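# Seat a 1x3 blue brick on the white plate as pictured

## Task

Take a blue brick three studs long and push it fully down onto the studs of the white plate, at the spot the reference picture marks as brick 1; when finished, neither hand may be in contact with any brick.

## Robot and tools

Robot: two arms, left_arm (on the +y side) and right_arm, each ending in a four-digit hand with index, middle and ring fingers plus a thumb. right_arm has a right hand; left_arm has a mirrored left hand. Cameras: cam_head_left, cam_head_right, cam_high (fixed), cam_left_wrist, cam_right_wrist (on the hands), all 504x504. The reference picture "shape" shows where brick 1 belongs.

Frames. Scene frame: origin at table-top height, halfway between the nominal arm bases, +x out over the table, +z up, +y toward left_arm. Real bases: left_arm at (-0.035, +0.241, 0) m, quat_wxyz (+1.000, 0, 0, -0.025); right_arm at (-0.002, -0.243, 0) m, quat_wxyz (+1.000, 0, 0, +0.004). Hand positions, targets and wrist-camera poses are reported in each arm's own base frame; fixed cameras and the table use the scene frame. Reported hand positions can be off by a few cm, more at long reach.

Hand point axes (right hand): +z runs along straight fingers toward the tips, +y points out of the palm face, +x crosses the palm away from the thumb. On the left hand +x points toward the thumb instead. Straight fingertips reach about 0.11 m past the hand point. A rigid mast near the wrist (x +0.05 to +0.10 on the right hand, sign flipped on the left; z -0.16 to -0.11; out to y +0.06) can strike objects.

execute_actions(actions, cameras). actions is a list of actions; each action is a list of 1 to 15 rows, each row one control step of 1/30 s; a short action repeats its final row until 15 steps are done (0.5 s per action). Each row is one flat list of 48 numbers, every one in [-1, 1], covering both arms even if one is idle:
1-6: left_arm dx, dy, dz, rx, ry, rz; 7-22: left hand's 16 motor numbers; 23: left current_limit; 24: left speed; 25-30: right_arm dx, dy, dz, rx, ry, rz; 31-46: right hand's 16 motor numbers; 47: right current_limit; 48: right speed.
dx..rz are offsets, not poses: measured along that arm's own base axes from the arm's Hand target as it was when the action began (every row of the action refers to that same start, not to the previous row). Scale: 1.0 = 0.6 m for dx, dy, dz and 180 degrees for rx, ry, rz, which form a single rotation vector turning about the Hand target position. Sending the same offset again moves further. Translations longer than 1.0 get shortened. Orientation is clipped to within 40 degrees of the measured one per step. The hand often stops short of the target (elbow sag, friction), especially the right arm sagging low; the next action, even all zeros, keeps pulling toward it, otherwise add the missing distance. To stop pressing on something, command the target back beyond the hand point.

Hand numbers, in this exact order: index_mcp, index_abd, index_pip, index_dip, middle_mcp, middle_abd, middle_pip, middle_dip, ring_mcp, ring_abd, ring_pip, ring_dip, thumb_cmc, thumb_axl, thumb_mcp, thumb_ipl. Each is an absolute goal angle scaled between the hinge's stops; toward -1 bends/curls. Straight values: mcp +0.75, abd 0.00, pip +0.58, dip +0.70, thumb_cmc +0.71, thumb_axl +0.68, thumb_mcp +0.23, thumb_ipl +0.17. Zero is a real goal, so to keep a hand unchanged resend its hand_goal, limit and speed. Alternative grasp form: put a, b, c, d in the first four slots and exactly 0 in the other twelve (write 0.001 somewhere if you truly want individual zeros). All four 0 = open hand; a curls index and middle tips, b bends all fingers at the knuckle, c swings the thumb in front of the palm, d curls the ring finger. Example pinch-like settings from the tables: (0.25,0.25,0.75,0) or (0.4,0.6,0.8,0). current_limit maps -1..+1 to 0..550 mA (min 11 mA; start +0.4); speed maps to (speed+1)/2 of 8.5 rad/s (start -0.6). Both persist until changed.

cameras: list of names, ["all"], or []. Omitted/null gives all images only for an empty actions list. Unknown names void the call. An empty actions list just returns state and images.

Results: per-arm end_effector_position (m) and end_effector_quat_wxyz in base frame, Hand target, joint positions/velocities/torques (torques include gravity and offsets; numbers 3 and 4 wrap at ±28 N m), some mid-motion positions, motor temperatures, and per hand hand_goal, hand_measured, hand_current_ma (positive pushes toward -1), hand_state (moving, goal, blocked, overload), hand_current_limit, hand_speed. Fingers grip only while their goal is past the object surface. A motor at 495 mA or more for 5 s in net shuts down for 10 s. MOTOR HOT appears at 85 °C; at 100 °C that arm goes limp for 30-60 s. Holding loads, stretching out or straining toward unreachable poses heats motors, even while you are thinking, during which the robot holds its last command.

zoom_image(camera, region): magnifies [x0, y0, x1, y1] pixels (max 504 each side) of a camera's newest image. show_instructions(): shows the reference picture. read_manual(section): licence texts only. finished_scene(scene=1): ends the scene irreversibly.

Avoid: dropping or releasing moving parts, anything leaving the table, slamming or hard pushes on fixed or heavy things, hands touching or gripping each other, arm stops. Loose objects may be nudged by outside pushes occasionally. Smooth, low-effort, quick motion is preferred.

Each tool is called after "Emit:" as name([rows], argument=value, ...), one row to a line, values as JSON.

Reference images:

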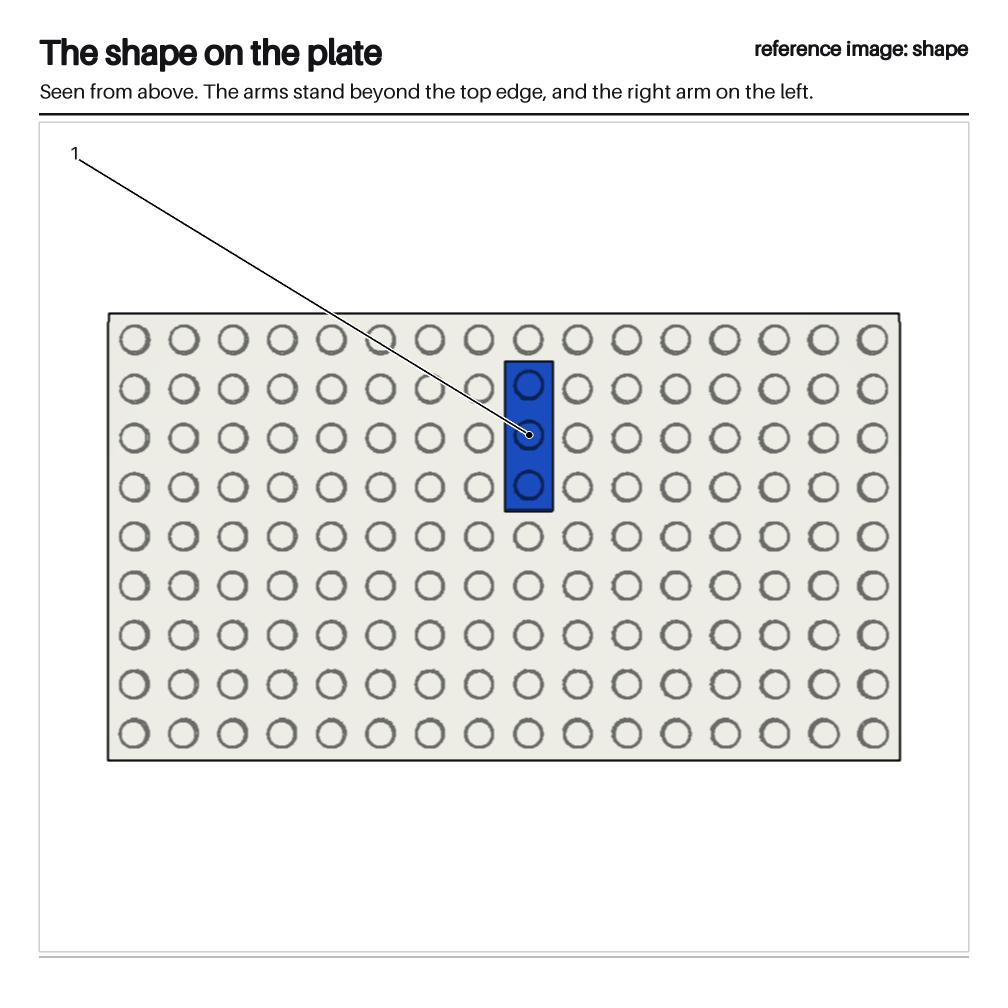

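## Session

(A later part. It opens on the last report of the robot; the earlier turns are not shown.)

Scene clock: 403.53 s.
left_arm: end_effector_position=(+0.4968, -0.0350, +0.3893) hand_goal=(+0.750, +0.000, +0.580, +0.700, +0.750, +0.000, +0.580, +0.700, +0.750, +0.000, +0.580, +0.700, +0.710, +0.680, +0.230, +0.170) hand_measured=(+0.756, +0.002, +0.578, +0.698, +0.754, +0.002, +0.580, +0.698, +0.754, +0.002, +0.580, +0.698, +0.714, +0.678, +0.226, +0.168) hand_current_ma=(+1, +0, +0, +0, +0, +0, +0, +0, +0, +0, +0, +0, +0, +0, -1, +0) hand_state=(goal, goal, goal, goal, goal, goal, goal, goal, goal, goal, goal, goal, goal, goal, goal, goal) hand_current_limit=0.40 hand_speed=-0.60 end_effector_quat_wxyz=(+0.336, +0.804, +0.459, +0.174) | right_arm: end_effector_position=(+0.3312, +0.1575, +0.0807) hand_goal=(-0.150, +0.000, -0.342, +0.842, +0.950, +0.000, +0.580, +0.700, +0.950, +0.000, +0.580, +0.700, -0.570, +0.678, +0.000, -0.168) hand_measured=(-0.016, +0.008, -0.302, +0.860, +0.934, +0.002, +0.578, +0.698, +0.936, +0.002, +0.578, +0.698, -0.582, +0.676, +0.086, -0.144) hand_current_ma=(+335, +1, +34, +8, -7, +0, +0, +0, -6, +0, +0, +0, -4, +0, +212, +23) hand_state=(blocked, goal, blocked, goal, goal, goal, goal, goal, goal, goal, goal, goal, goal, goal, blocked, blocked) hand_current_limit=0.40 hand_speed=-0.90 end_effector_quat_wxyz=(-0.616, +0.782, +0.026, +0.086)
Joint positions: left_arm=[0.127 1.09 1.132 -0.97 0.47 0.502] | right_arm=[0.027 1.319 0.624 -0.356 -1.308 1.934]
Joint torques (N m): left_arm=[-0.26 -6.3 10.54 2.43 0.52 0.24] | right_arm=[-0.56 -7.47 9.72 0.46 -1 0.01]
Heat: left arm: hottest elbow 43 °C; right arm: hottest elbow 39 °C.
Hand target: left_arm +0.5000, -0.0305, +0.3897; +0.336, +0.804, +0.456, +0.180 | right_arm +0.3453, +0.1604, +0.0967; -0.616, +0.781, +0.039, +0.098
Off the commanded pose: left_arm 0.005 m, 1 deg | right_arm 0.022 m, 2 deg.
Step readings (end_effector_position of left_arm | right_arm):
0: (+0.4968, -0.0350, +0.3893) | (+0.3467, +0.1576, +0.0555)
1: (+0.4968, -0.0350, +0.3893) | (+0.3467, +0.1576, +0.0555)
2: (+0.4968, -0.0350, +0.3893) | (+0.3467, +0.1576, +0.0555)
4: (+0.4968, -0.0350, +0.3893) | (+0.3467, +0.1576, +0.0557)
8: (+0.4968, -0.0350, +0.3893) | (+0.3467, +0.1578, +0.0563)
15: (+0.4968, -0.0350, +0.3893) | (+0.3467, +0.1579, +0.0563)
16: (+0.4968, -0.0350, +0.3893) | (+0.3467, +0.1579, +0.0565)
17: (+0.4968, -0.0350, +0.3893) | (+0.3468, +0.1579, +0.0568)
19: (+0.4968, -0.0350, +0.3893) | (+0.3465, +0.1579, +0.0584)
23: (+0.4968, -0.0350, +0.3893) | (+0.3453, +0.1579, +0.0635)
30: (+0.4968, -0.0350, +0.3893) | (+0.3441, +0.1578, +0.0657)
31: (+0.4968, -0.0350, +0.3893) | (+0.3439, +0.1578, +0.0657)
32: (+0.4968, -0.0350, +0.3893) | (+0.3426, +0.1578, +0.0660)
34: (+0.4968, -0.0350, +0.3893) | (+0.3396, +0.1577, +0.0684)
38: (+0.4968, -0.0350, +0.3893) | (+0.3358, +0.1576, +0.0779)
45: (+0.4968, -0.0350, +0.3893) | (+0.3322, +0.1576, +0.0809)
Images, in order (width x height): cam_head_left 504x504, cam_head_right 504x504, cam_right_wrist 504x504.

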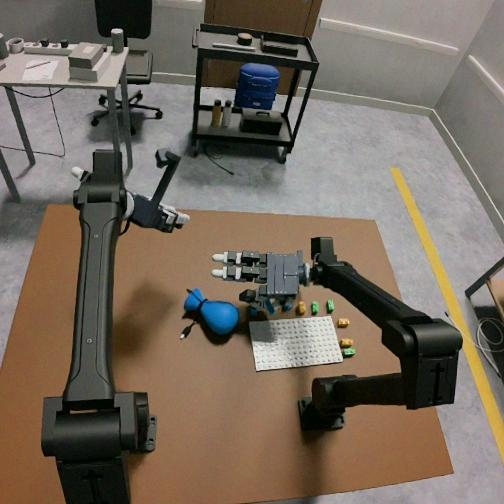

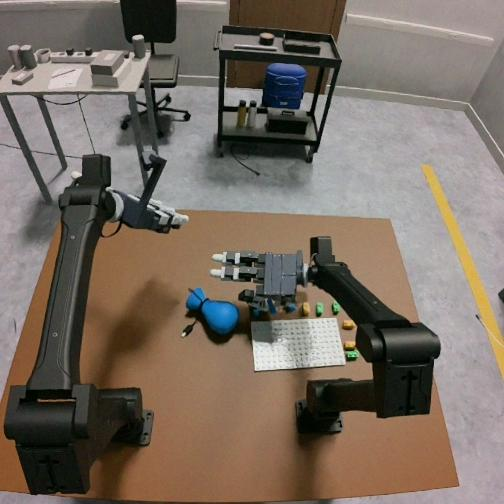

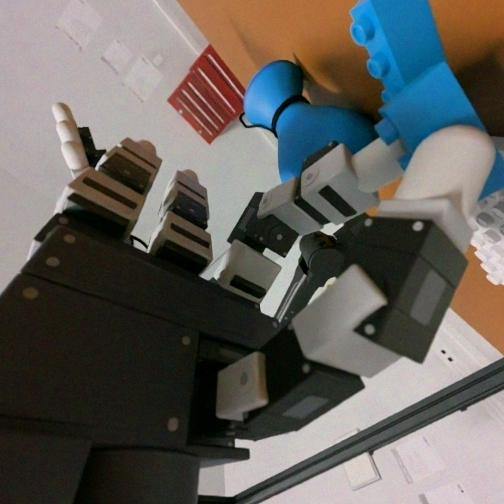

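Emit:
execute_actions([
  [[0,0,0,0,0,0,0,0,0,0,0,0,0,0,0,0,0,0,0,0,0,0,0.4,-0.6,-0.04,-0.03,0.02,0,0,-0.0167,-0.15,0,-0.343,0.841,0.95,0,0.58,0.7,0.95,0,0.58,0.7,-0.571,0.677,0,-0.168,0.4,-0.9]],
  [[0,0,0,0,0,0,0,0,0,0,0,0,0,0,0,0,0,0,0,0,0,0,0.4,-0.6,-0.055,-0.034,0,0,0,-0.0167,-0.15,0,-0.343,0.841,0.95,0,0.58,0.7,0.95,0,0.58,0.7,-0.571,0.677,0,-0.168,0.4,-0.9]],
  [[0,0,0,0,0,0,0,0,0,0,0,0,0,0,0,0,0,0,0,0,0,0,0.4,-0.6,-0.055,-0.034,0,0,0,-0.0167,-0.15,0,-0.343,0.841,0.95,0,0.58,0.7,0.95,0,0.58,0.7,-0.571,0.677,0,-0.168,0.4,-0.9]],
  [[0,0,0,0,0,0,0,0,0,0,0,0,0,0,0,0,0,0,0,0,0,0,0.4,-0.6,-0.055,-0.034,0,0,0,-0.0167,-0.15,0,-0.343,0.841,0.95,0,0.58,0.7,0.95,0,0.58,0.7,-0.571,0.677,0,-0.168,0.4,-0.9]],
], cameras=["cam_head_left","cam_head_right","cam_high","cam_right_wrist"])

Emit:
zoom_image(camera="cam_right_wrist", region=[344, 20, 504, 180])

Emit:
zoom_image(camera="cam_head_left", region=[245, 310, 345, 374])

Emit:
zoom_image(camera="cam_head_right", region=[245, 310, 345, 374])

Scene clock: 420.70 s.
left_arm: end_effector_position=(+0.4968, -0.0350, +0.3893) hand_goal=(+0.750, +0.000, +0.580, +0.700, +0.750, +0.000, +0.580, +0.700, +0.750, +0.000, +0.580, +0.700, +0.710, +0.680, +0.230, +0.170) hand_measured=(+0.756, +0.002, +0.578, +0.698, +0.754, +0.002, +0.580, +0.698, +0.754, +0.002, +0.580, +0.698, +0.714, +0.678, +0.226, +0.168) hand_current_ma=(+1, +0, +0, +0, +0, +0, +0, +0, +0, +0, +0, +0, +0, +0, -1, +0) hand_state=(goal, goal, goal, goal, goal, goal, goal, goal, goal, goal, goal, goal, goal, goal, goal, goal) hand_current_limit=0.40 hand_speed=-0.60 end_effector_quat_wxyz=(+0.336, +0.804, +0.459, +0.174) | right_arm: end_effector_position=(+0.2137, +0.0861, +0.1004) hand_goal=(-0.150, +0.000, -0.342, +0.842, +0.950, +0.000, +0.580, +0.700, +0.950, +0.000, +0.580, +0.700, -0.570, +0.678, +0.000, -0.168) hand_measured=(-0.016, +0.008, -0.300, +0.862, +0.934, +0.002, +0.578, +0.698, +0.936, +0.002, +0.578, +0.698, -0.584, +0.676, +0.084, -0.144) hand_current_ma=(+334, +1, +35, +9, -7, +0, +0, +0, -6, +0, +0, +0, -5, +0, +208, +23) hand_state=(blocked, goal, blocked, goal, goal, goal, goal, goal, goal, goal, goal, goal, goal, goal, blocked, blocked) hand_current_limit=0.40 hand_speed=-0.90 end_effector_quat_wxyz=(-0.597, +0.784, -0.058, +0.160)
Joint positions: left_arm=[0.127 1.09 1.132 -0.97 0.47 0.502] | right_arm=[-0.312 0.863 0.425 -1.04 -1.331 1.479]
Joint torques (N m): left_arm=[-0.32 -6.24 10.54 2.41 0.52 0.25] | right_arm=[-1.85 -0.09 9.43 -0.18 -1.4 -0.13]
Heat: left arm: hottest elbow 43 °C; right arm: hottest elbow 41 °C.
Hand target: left_arm +0.5000, -0.0305, +0.3897; +0.336, +0.804, +0.456, +0.180 | right_arm +0.2223, +0.0812, +0.1087; -0.602, +0.780, -0.043, +0.162
Off the commanded pose: left_arm 0.005 m, 1 deg | right_arm 0.013 m, 2 deg.
Step readings (end_effector_position of left_arm | right_arm):
0: (+0.4968, -0.0350, +0.3893) | (+0.3312, +0.1575, +0.0807)
1: (+0.4968, -0.0350, +0.3893) | (+0.3312, +0.1575, +0.0809)
2: (+0.4968, -0.0350, +0.3893) | (+0.3310, +0.1573, +0.0816)
4: (+0.4968, -0.0350, +0.3893) | (+0.3306, +0.1548, +0.0869)
8: (+0.4968, -0.0350, +0.3893) | (+0.3295, +0.1490, +0.1041)
15: (+0.4968, -0.0350, +0.3893) | (+0.3265, +0.1448, +0.1109)
16: (+0.4968, -0.0350, +0.3893) | (+0.3255, +0.1444, +0.1101)
17: (+0.4968, -0.0350, +0.3893) | (+0.3238, +0.1430, +0.1090)
19: (+0.4968, -0.0350, +0.3893) | (+0.3138, +0.1390, +0.1053)
23: (+0.4968, -0.0350, +0.3893) | (+0.2941, +0.1298, +0.1022)
30: (+0.4968, -0.0350, +0.3893) | (+0.2880, +0.1245, +0.1061)
31: (+0.4968, -0.0350, +0.3893) | (+0.2872, +0.1241, +0.1058)
32: (+0.4968, -0.0350, +0.3893) | (+0.2858, +0.1228, +0.1053)
34: (+0.4968, -0.0350, +0.3893) | (+0.2780, +0.1188, +0.1043)
38: (+0.4968, -0.0350, +0.3893) | (+0.2619, +0.1097, +0.1045)
45: (+0.4968, -0.0350, +0.3893) | (+0.2524, +0.1049, +0.1059)
46: (+0.4968, -0.0350, +0.3893) | (+0.2512, +0.1046, +0.1055)
47: (+0.4968, -0.0350, +0.3893) | (+0.2494, +0.1036, +0.1053)
49: (+0.4968, -0.0350, +0.3893) | (+0.2432, +0.0992, +0.1048)
53: (+0.4968, -0.0350, +0.3893) | (+0.2299, +0.0902, +0.1060)
60: (+0.4968, -0.0350, +0.3893) | (+0.2171, +0.0862, +0.1054)
Images, in order (width x height): cam_head_left 504x504, cam_head_right 504x504, cam_high 504x504, cam_right_wrist 504x504.

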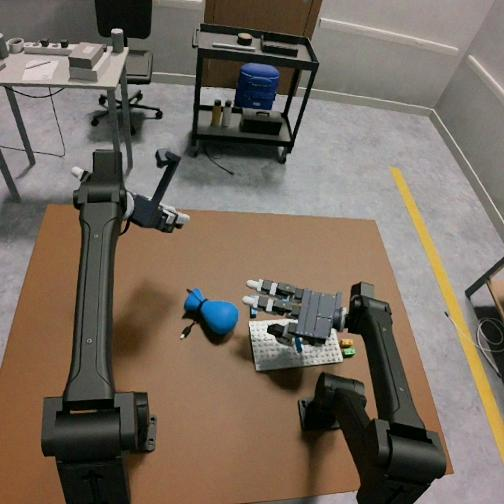

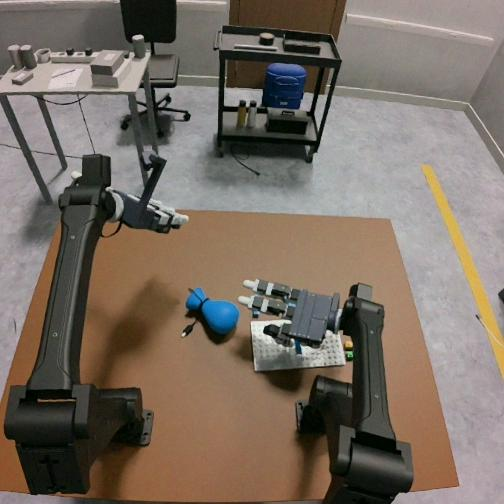

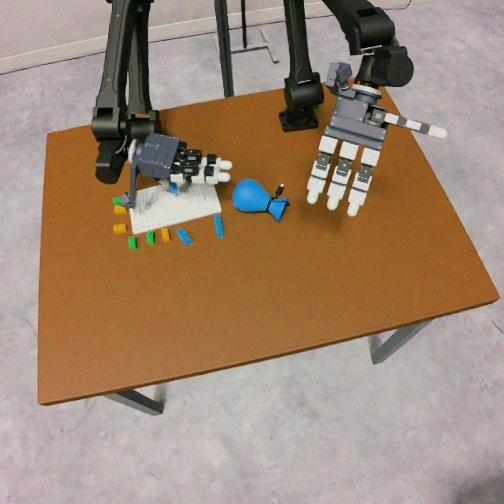

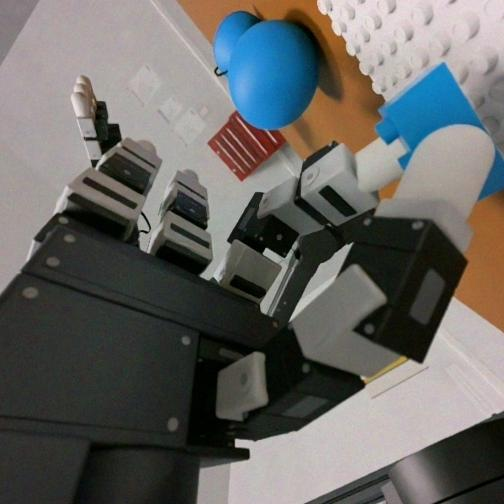

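Scaled by 3.150 from the camera's 504x504 image, which has a finer 720x720 frame.

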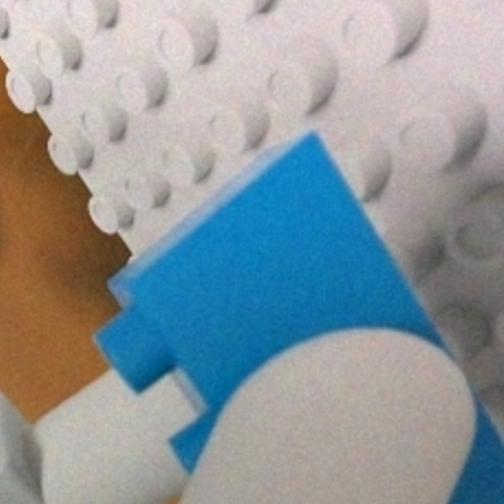

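Scaled by 5.040 from the camera's 504x504 image, which has a finer 720x720 frame.

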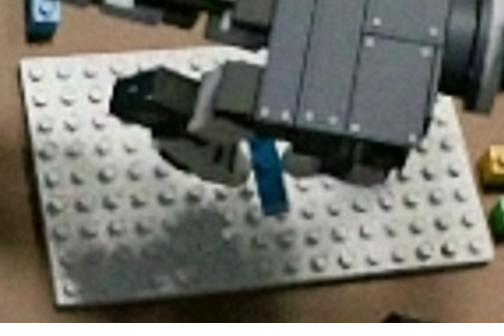

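Scaled by 5.040 from the camera's 504x504 image, which has a finer 720x720 frame.

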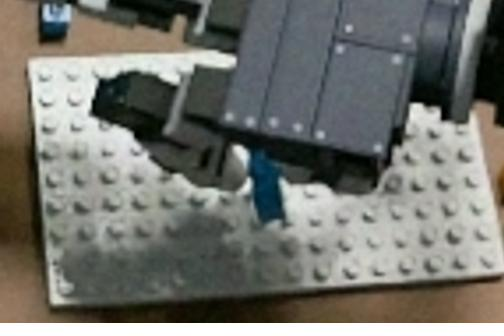

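Emit:
zoom_image(camera="cam_head_left", region=[278, 326, 318, 366])

Emit:
zoom_image(camera="cam_head_right", region=[278, 326, 318, 366])

Emit:
zoom_image(camera="cam_high", region=[125, 160, 225, 240])

Emit:
zoom_image(camera="cam_right_wrist", region=[304, 0, 504, 200])

Scaled by 12.600 from the camera's 504x504 image, which has a finer 720x720 frame.

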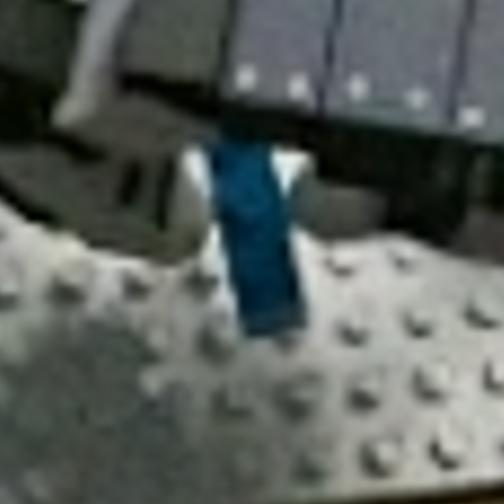

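Scaled by 12.600 from the camera's 504x504 image, which has a finer 720x720 frame.

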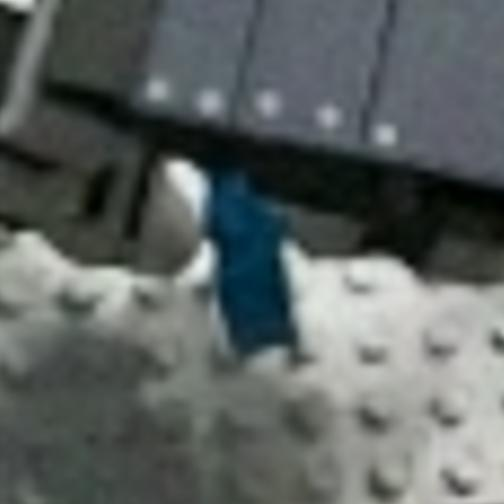

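Scaled by 5.040 from the camera's 504x504 image, which has a finer 720x720 frame.

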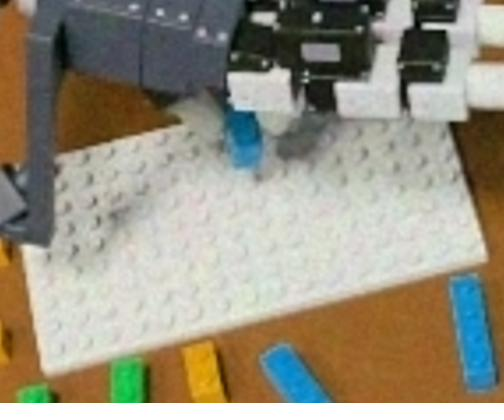

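Scaled by 2.520 from the camera's 504x504 image, which has a finer 720x720 frame.

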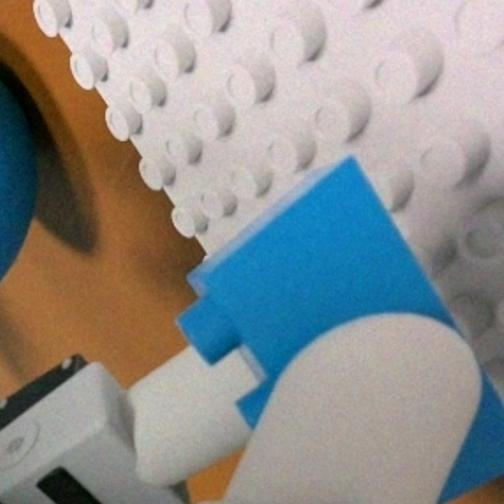

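Emit:
execute_actions([
  [[0,0,0,0,0,0,0,0,0,0,0,0,0,0,0,0,0,0,0,0,0,0,0.4,-0.6,-0.02,0,-0.035,0,0,0,-0.15,0,-0.343,0.841,0.95,0,0.58,0.7,0.95,0,0.58,0.7,-0.571,0.677,0,-0.168,0.4,-0.9]],
], cameras=["cam_head_left","cam_head_right","cam_high","cam_right_wrist"])

Emit:
zoom_image(camera="cam_head_left", region=[278, 331, 318, 371])

Emit:
zoom_image(camera="cam_head_right", region=[278, 331, 318, 371])

Emit:
zoom_image(camera="cam_right_wrist", region=[304, 0, 504, 200])

Scene clock: 436.03 s.
left_arm: end_effector_position=(+0.4968, -0.0350, +0.3893) hand_goal=(+0.750, +0.000, +0.580, +0.700, +0.750, +0.000, +0.580, +0.700, +0.750, +0.000, +0.580, +0.700, +0.710, +0.680, +0.230, +0.170) hand_measured=(+0.756, +0.002, +0.578, +0.698, +0.754, +0.002, +0.580, +0.698, +0.754, +0.002, +0.580, +0.698, +0.714, +0.678, +0.226, +0.168) hand_current_ma=(+1, +0, +0, +0, +0, +0, +0, +0, +0, +0, +0, +0, +0, +0, -1, +0) hand_state=(goal, goal, goal, goal, goal, goal, goal, goal, goal, goal, goal, goal, goal, goal, goal, goal) hand_current_limit=0.40 hand_speed=-0.60 end_effector_quat_wxyz=(+0.336, +0.804, +0.459, +0.174) | right_arm: end_effector_position=(+0.2111, +0.0822, +0.0892) hand_goal=(-0.150, +0.000, -0.342, +0.842, +0.950, +0.000, +0.580, +0.700, +0.950, +0.000, +0.580, +0.700, -0.570, +0.678, +0.000, -0.168) hand_measured=(-0.016, +0.008, -0.300, +0.862, +0.934, +0.002, +0.578, +0.698, +0.936, +0.002, +0.578, +0.698, -0.584, +0.676, +0.084, -0.144) hand_current_ma=(+334, +1, +35, +9, -7, +0, +0, +0, -6, +0, +0, +0, -5, +0, +208, +23) hand_state=(blocked, goal, blocked, goal, goal, goal, goal, goal, goal, goal, goal, goal, goal, goal, blocked, blocked) hand_current_limit=0.40 hand_speed=-0.90 end_effector_quat_wxyz=(-0.598, +0.783, -0.041, +0.164)
Joint positions: left_arm=[0.127 1.09 1.132 -0.97 0.47 0.502] | right_arm=[-0.341 0.939 0.425 -1.149 -1.337 1.26]
Joint torques (N m): left_arm=[-0.32 -6.24 10.51 2.43 0.53 0.25] | right_arm=[-1.73 -0.32 6.75 -0.44 -1.4 -0.15]
Heat: left arm: hottest elbow 43 °C; right arm: hottest elbow 39 °C.
Hand target: left_arm +0.5000, -0.0305, +0.3897; +0.336, +0.804, +0.456, +0.180 | right_arm +0.2103, +0.0812, +0.0878; -0.602, +0.780, -0.043, +0.162
Off the commanded pose: left_arm 0.005 m, 1 deg | right_arm 0.002 m, 1 deg.
Step readings (end_effector_position of left_arm | right_arm):
0: (+0.4968, -0.0350, +0.3893) | (+0.2137, +0.0860, +0.1004)
1: (+0.4968, -0.0350, +0.3893) | (+0.2137, +0.0860, +0.1004)
2: (+0.4968, -0.0350, +0.3893) | (+0.2136, +0.0858, +0.1003)
4: (+0.4968, -0.0350, +0.3893) | (+0.2132, +0.0847, +0.0989)
8: (+0.4968, -0.0350, +0.3893) | (+0.2125, +0.0824, +0.0948)
15: (+0.4968, -0.0350, +0.3893) | (+0.2107, +0.0825, +0.0907)
Images, in order (width x height): cam_head_left 504x504, cam_head_right 504x504, cam_high 504x504, cam_right_wrist 504x504.

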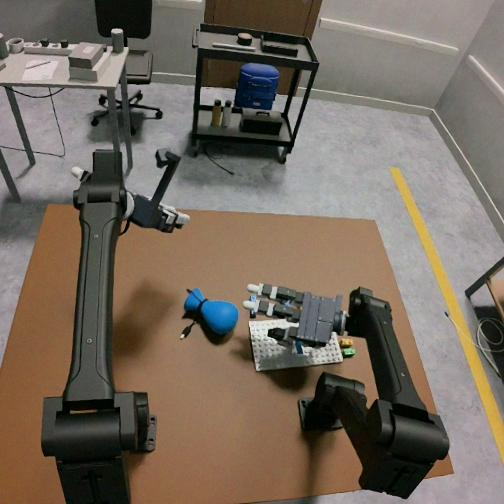

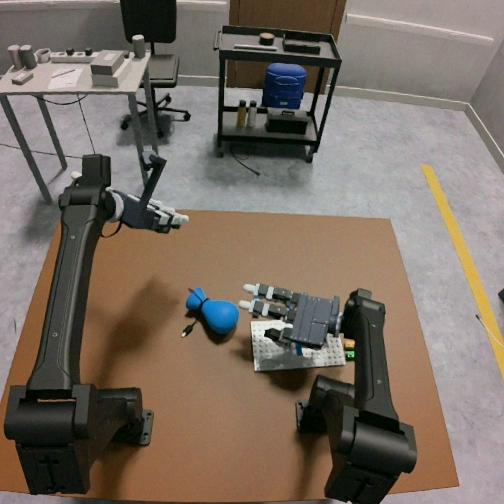

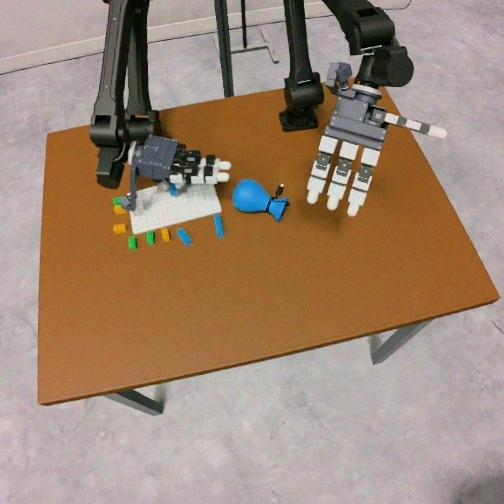

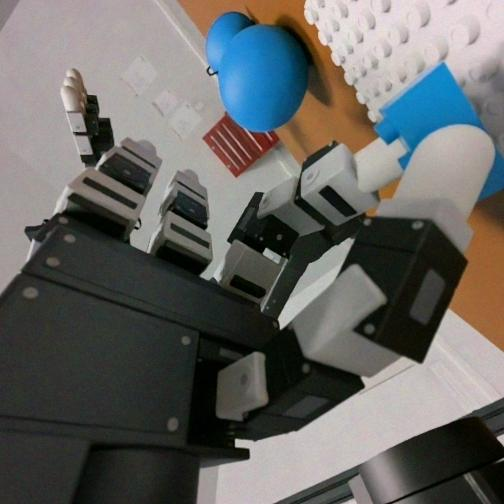

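Scaled by 12.600 from the camera's 504x504 image, which has a finer 720x720 frame.

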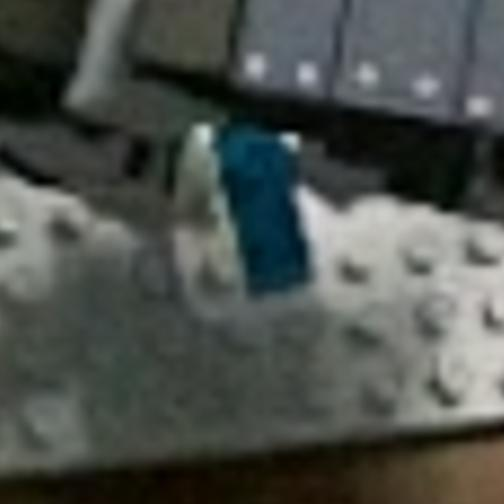

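Scaled by 12.600 from the camera's 504x504 image, which has a finer 720x720 frame.

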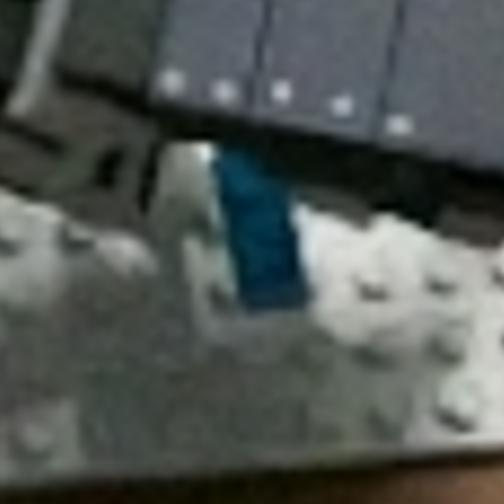

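Scaled by 2.520 from the camera's 504x504 image, which has a finer 720x720 frame.

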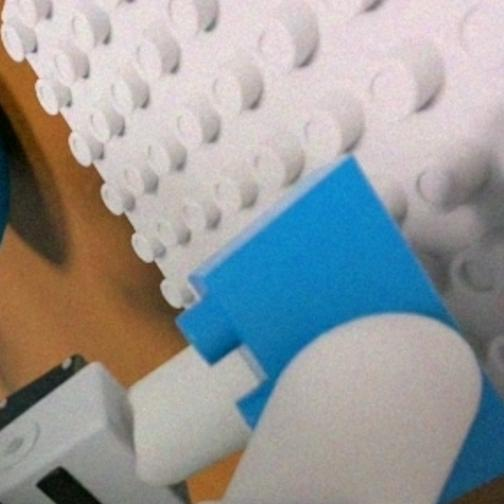

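Emit:
execute_actions([
  [[0,0,0,0,0,0,0,0,0,0,0,0,0,0,0,0,0,0,0,0,0,0,0.4,-0.6,-0.022,0.006,-0.015,0,0,0,-0.15,0,-0.343,0.841,0.95,0,0.58,0.7,0.95,0,0.58,0.7,-0.571,0.677,0,-0.168,0.4,-0.9]],
  [[0,0,0,0,0,0,0,0,0,0,0,0,0,0,0,0,0,0,0,0,0,0,0.4,-0.6,0,0,-0.013,0,0,0,-0.15,0,-0.343,0.841,0.95,0,0.58,0.7,0.95,0,0.58,0.7,-0.571,0.677,0,-0.168,0.4,-0.9]],
], cameras=["cam_head_left","cam_head_right","cam_high","cam_right_wrist"])

Emit:
zoom_image(camera="cam_head_left", region=[278, 331, 318, 371])

Emit:
zoom_image(camera="cam_head_right", region=[278, 331, 318, 371])

Emit:
zoom_image(camera="cam_right_wrist", region=[304, 0, 504, 200])

Emit:
zoom_image(camera="cam_high", region=[140, 160, 220, 224])

Scene clock: 441.47 s.
left_arm: end_effector_position=(+0.4968, -0.0350, +0.3893) hand_goal=(+0.750, +0.000, +0.580, +0.700, +0.750, +0.000, +0.580, +0.700, +0.750, +0.000, +0.580, +0.700, +0.710, +0.680, +0.230, +0.170) hand_measured=(+0.756, +0.002, +0.578, +0.698, +0.754, +0.002, +0.580, +0.698, +0.754, +0.002, +0.580, +0.698, +0.714, +0.678, +0.226, +0.168) hand_current_ma=(+1, +0, +0, +0, +0, +0, +0, +0, +0, +0, +0, +0, +0, +0, -1, +0) hand_state=(goal, goal, goal, goal, goal, goal, goal, goal, goal, goal, goal, goal, goal, goal, goal, goal) hand_current_limit=0.40 hand_speed=-0.60 end_effector_quat_wxyz=(+0.336, +0.804, +0.459, +0.174) | right_arm: end_effector_position=(+0.1964, +0.0859, +0.0741) hand_goal=(-0.150, +0.000, -0.342, +0.842, +0.950, +0.000, +0.580, +0.700, +0.950, +0.000, +0.580, +0.700, -0.570, +0.678, +0.000, -0.168) hand_measured=(-0.016, +0.008, -0.300, +0.862, +0.934, +0.002, +0.578, +0.698, +0.936, +0.002, +0.578, +0.698, -0.584, +0.676, +0.084, -0.144) hand_current_ma=(+334, +1, +35, +9, -7, +0, +0, +0, -6, +0, +0, +0, -5, +0, +208, +23) hand_state=(blocked, goal, blocked, goal, goal, goal, goal, goal, goal, goal, goal, goal, goal, goal, blocked, blocked) hand_current_limit=0.40 hand_speed=-0.90 end_effector_quat_wxyz=(-0.602, +0.782, -0.042, +0.158)
Joint positions: left_arm=[0.127 1.09 1.132 -0.97 0.47 0.502] | right_arm=[-0.352 0.954 0.381 -1.176 -1.339 1.185]
Joint torques (N m): left_arm=[-0.32 -6.3 10.54 2.41 0.52 0.25] | right_arm=[-1.79 -0.03 6.05 0.2 -1.36 -0.13]
Heat: left arm: hottest elbow 43 °C; right arm: hottest elbow 39 °C.
Hand target: left_arm +0.5000, -0.0305, +0.3897; +0.336, +0.804, +0.456, +0.180 | right_arm +0.1972, +0.0848, +0.0710; -0.602, +0.780, -0.043, +0.162
Off the commanded pose: left_arm 0.005 m, 1 deg | right_arm 0.003 m, 1 deg.
Step readings (end_effector_position of left_arm | right_arm):
0: (+0.4968, -0.0350, +0.3893) | (+0.2112, +0.0822, +0.0892)
1: (+0.4968, -0.0350, +0.3893) | (+0.2112, +0.0822, +0.0892)
2: (+0.4968, -0.0350, +0.3893) | (+0.2107, +0.0823, +0.0888)
4: (+0.4968, -0.0350, +0.3893) | (+0.2079, +0.0831, +0.0865)
8: (+0.4968, -0.0350, +0.3893) | (+0.1997, +0.0856, +0.0802)
15: (+0.4968, -0.0350, +0.3893) | (+0.1979, +0.0857, +0.0792)
16: (+0.4968, -0.0350, +0.3893) | (+0.1980, +0.0856, +0.0792)
17: (+0.4968, -0.0350, +0.3893) | (+0.1982, +0.0855, +0.0792)
19: (+0.4968, -0.0350, +0.3893) | (+0.1981, +0.0854, +0.0785)
23: (+0.4968, -0.0350, +0.3893) | (+0.1961, +0.0860, +0.0756)
30: (+0.4968, -0.0350, +0.3893) | (+0.1962, +0.0860, +0.0742)
Images, in order (width x height): cam_head_left 504x504, cam_head_right 504x504, cam_high 504x504, cam_right_wrist 504x504.

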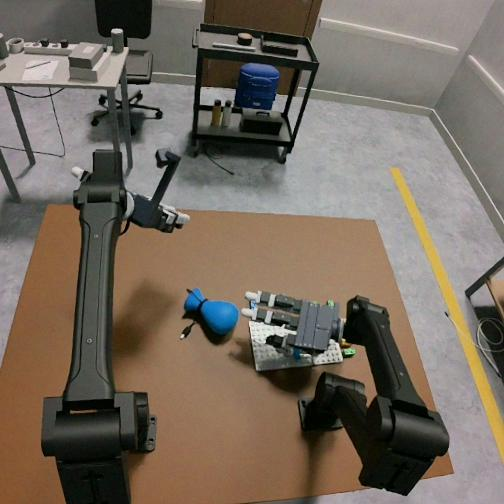

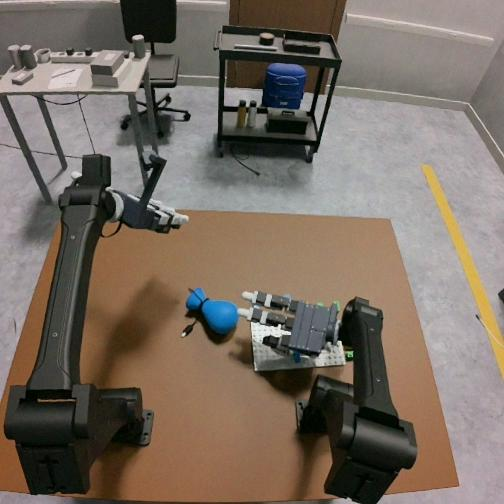

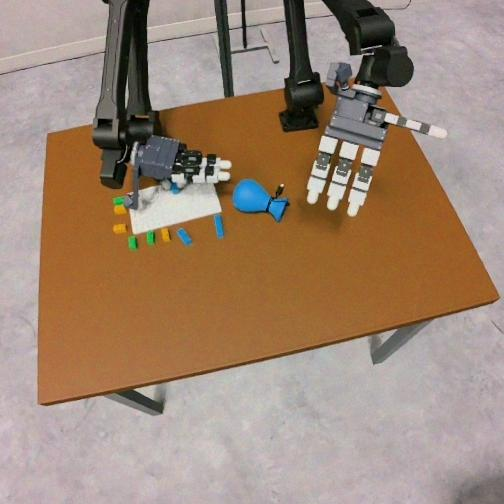

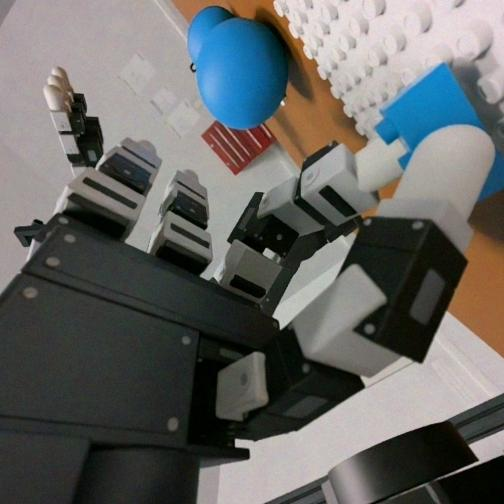

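Scaled by 12.600 from the camera's 504x504 image, which has a finer 720x720 frame.

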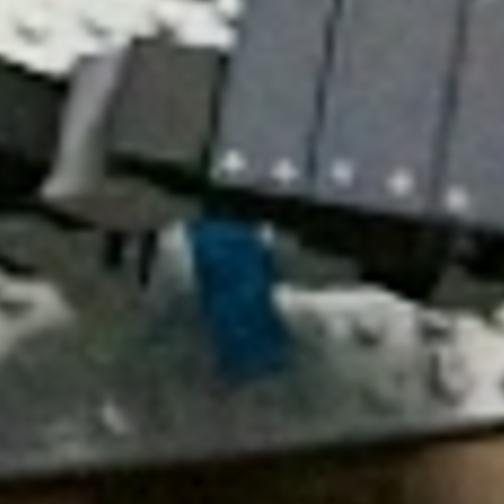

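Scaled by 12.600 from the camera's 504x504 image, which has a finer 720x720 frame.

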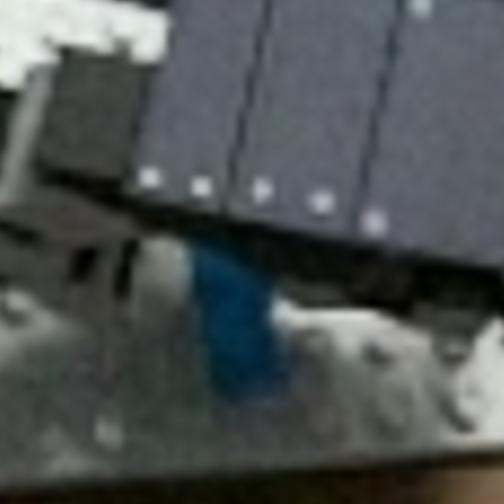

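Scaled by 2.520 from the camera's 504x504 image, which has a finer 720x720 frame.

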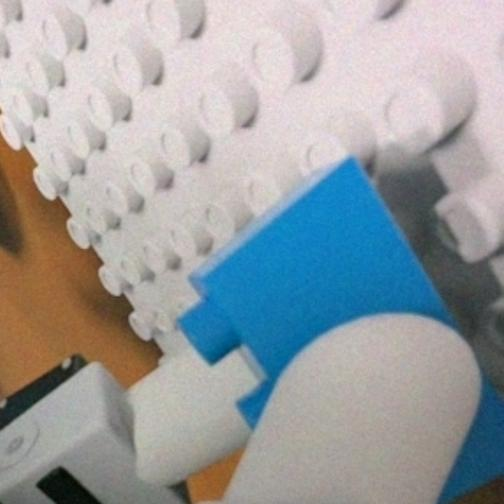

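Scaled by 6.300 from the camera's 504x504 image, which has a finer 720x720 frame.

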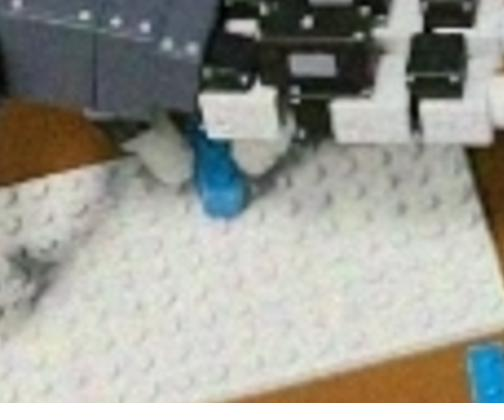

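Emit:
zoom_image(camera="cam_right_wrist", region=[384, 0, 504, 120])

Emit:
zoom_image(camera="cam_right_wrist", region=[304, 20, 424, 140])

Scaled by 4.200 from the camera's 504x504 image, which has a finer 720x720 frame.

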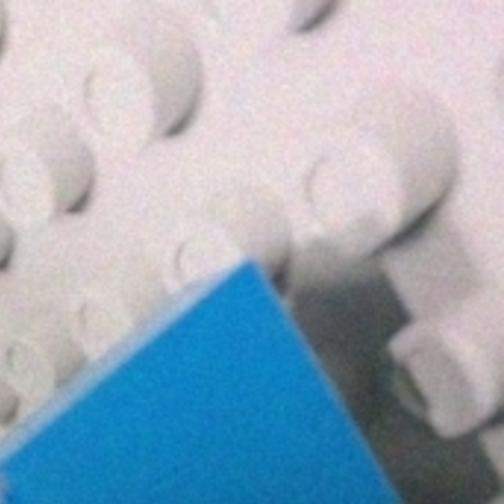

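Scaled by 4.200 from the camera's 504x504 image, which has a finer 720x720 frame.

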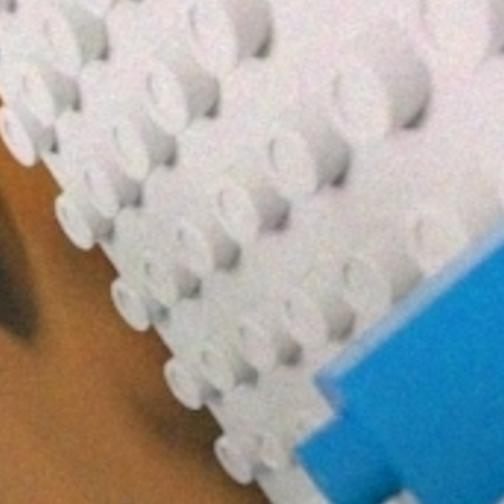

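Emit:
execute_actions([
  [[0,0,0,0,0,0,0,0,0,0,0,0,0,0,0,0,0,0,0,0,0,0,0.4,-0.6,0.009,0,-0.012,0,0,0,-0.15,0,-0.343,0.841,0.95,0,0.58,0.7,0.95,0,0.58,0.7,-0.571,0.677,0,-0.168,0.4,-0.9]],
], cameras=["cam_head_left","cam_head_right","cam_high","cam_right_wrist"])

Emit:
zoom_image(camera="cam_head_left", region=[278, 331, 318, 371])

Emit:
zoom_image(camera="cam_head_right", region=[278, 331, 318, 371])

Emit:
zoom_image(camera="cam_right_wrist", region=[384, 0, 504, 120])

Emit:
zoom_image(camera="cam_right_wrist", region=[304, 20, 424, 140])

Scene clock: 468.53 s.
left_arm: end_effector_position=(+0.4968, -0.0350, +0.3893) hand_goal=(+0.750, +0.000, +0.580, +0.700, +0.750, +0.000, +0.580, +0.700, +0.750, +0.000, +0.580, +0.700, +0.710, +0.680, +0.230, +0.170) hand_measured=(+0.756, +0.002, +0.578, +0.698, +0.754, +0.002, +0.580, +0.698, +0.754, +0.002, +0.580, +0.698, +0.714, +0.678, +0.226, +0.168) hand_current_ma=(+1, +0, +0, +0, +0, +0, +0, +0, +0, +0, +0, +0, +0, +0, -1, +0) hand_state=(goal, goal, goal, goal, goal, goal, goal, goal, goal, goal, goal, goal, goal, goal, goal, goal) hand_current_limit=0.40 hand_speed=-0.60 end_effector_quat_wxyz=(+0.336, +0.804, +0.459, +0.174) | right_arm: end_effector_position=(+0.2044, +0.0835, +0.0668) hand_goal=(-0.150, +0.000, -0.342, +0.842, +0.950, +0.000, +0.580, +0.700, +0.950, +0.000, +0.580, +0.700, -0.570, +0.678, +0.000, -0.168) hand_measured=(-0.016, +0.008, -0.300, +0.862, +0.934, +0.002, +0.578, +0.698, +0.936, +0.002, +0.578, +0.698, -0.582, +0.676, +0.084, -0.144) hand_current_ma=(+334, +1, +35, +9, -7, +0, +0, +0, -6, +0, +0, +0, -4, +0, +208, +23) hand_state=(blocked, goal, blocked, goal, goal, goal, goal, goal, goal, goal, goal, goal, goal, goal, blocked, blocked) hand_current_limit=0.40 hand_speed=-0.90 end_effector_quat_wxyz=(-0.601, +0.781, -0.038, +0.165)
Joint positions: left_arm=[0.127 1.09 1.132 -0.97 0.47 0.502] | right_arm=[-0.352 0.989 0.376 -1.107 -1.343 1.197]
Joint torques (N m): left_arm=[-0.32 -6.3 10.55 2.43 0.53 0.25] | right_arm=[-1.03 -0.62 5.87 0.39 -1.3 0.03]
Heat: left arm: hottest elbow 43 °C; right arm: hottest elbow 38 °C.
Hand target: left_arm +0.5000, -0.0305, +0.3897; +0.336, +0.804, +0.456, +0.180 | right_arm +0.2025, +0.0849, +0.0637; -0.602, +0.780, -0.043, +0.162
Off the commanded pose: left_arm 0.005 m, 1 deg | right_arm 0.004 m, 1 deg.
Step readings (end_effector_position of left_arm | right_arm):
0: (+0.4968, -0.0350, +0.3893) | (+0.1965, +0.0859, +0.0741)
1: (+0.4968, -0.0350, +0.3893) | (+0.1966, +0.0858, +0.0740)
2: (+0.4968, -0.0350, +0.3893) | (+0.1974, +0.0855, +0.0737)
4: (+0.4968, -0.0350, +0.3893) | (+0.2000, +0.0847, +0.0722)
8: (+0.4968, -0.0350, +0.3893) | (+0.2031, +0.0838, +0.0686)
15: (+0.4968, -0.0350, +0.3893) | (+0.2044, +0.0835, +0.0670)
Images, in order (width x height): cam_head_left 504x504, cam_head_right 504x504, cam_high 504x504, cam_right_wrist 504x504.

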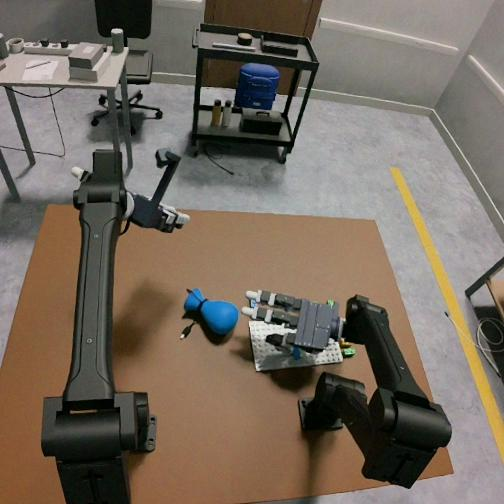

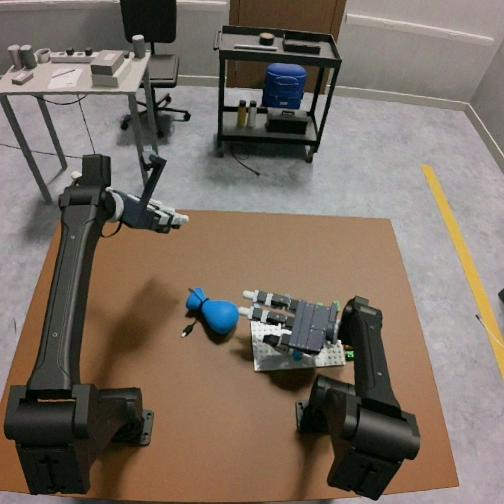

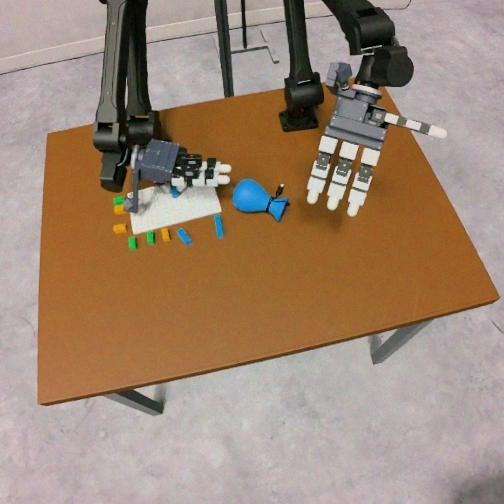

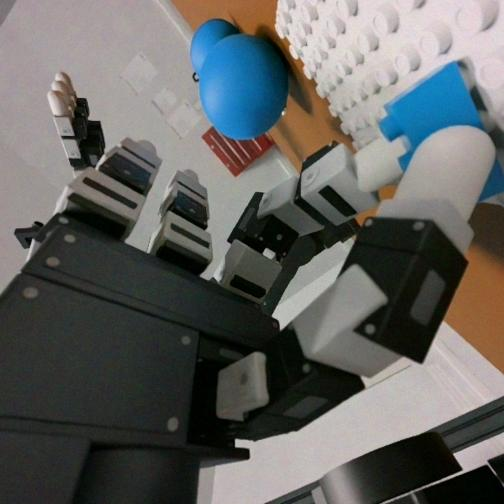

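Scaled by 12.600 from the camera's 504x504 image, which has a finer 720x720 frame.

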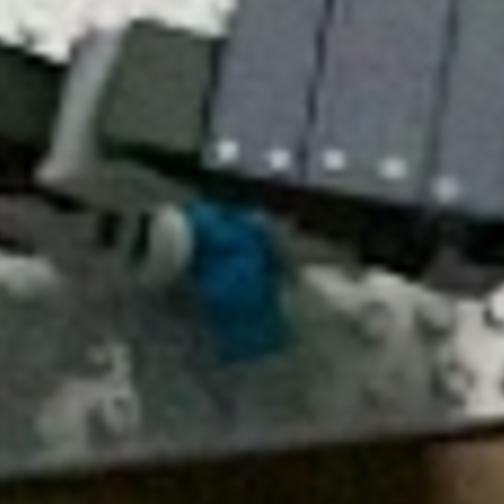

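Scaled by 12.600 from the camera's 504x504 image, which has a finer 720x720 frame.

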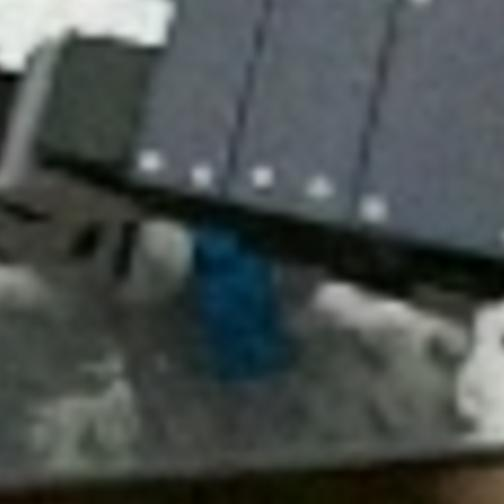

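Scaled by 4.200 from the camera's 504x504 image, which has a finer 720x720 frame.

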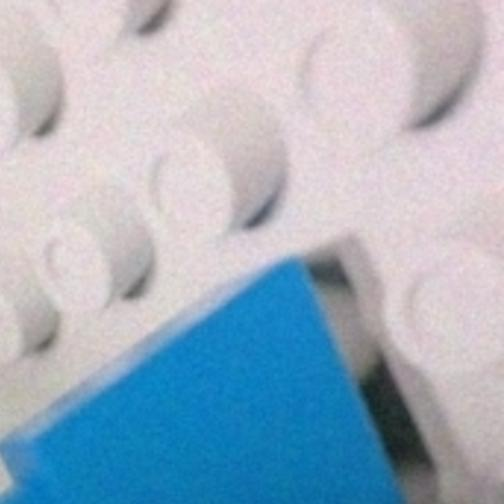

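Scaled by 4.200 from the camera's 504x504 image, which has a finer 720x720 frame.

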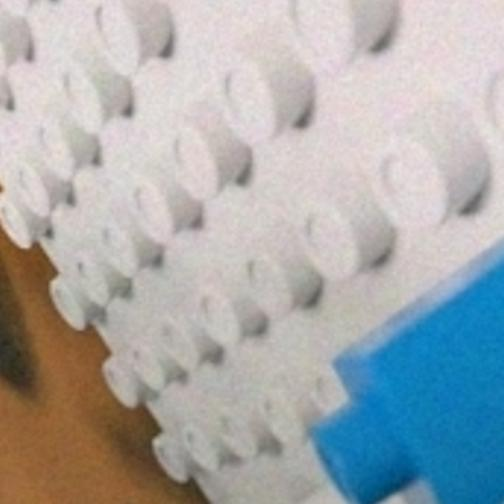

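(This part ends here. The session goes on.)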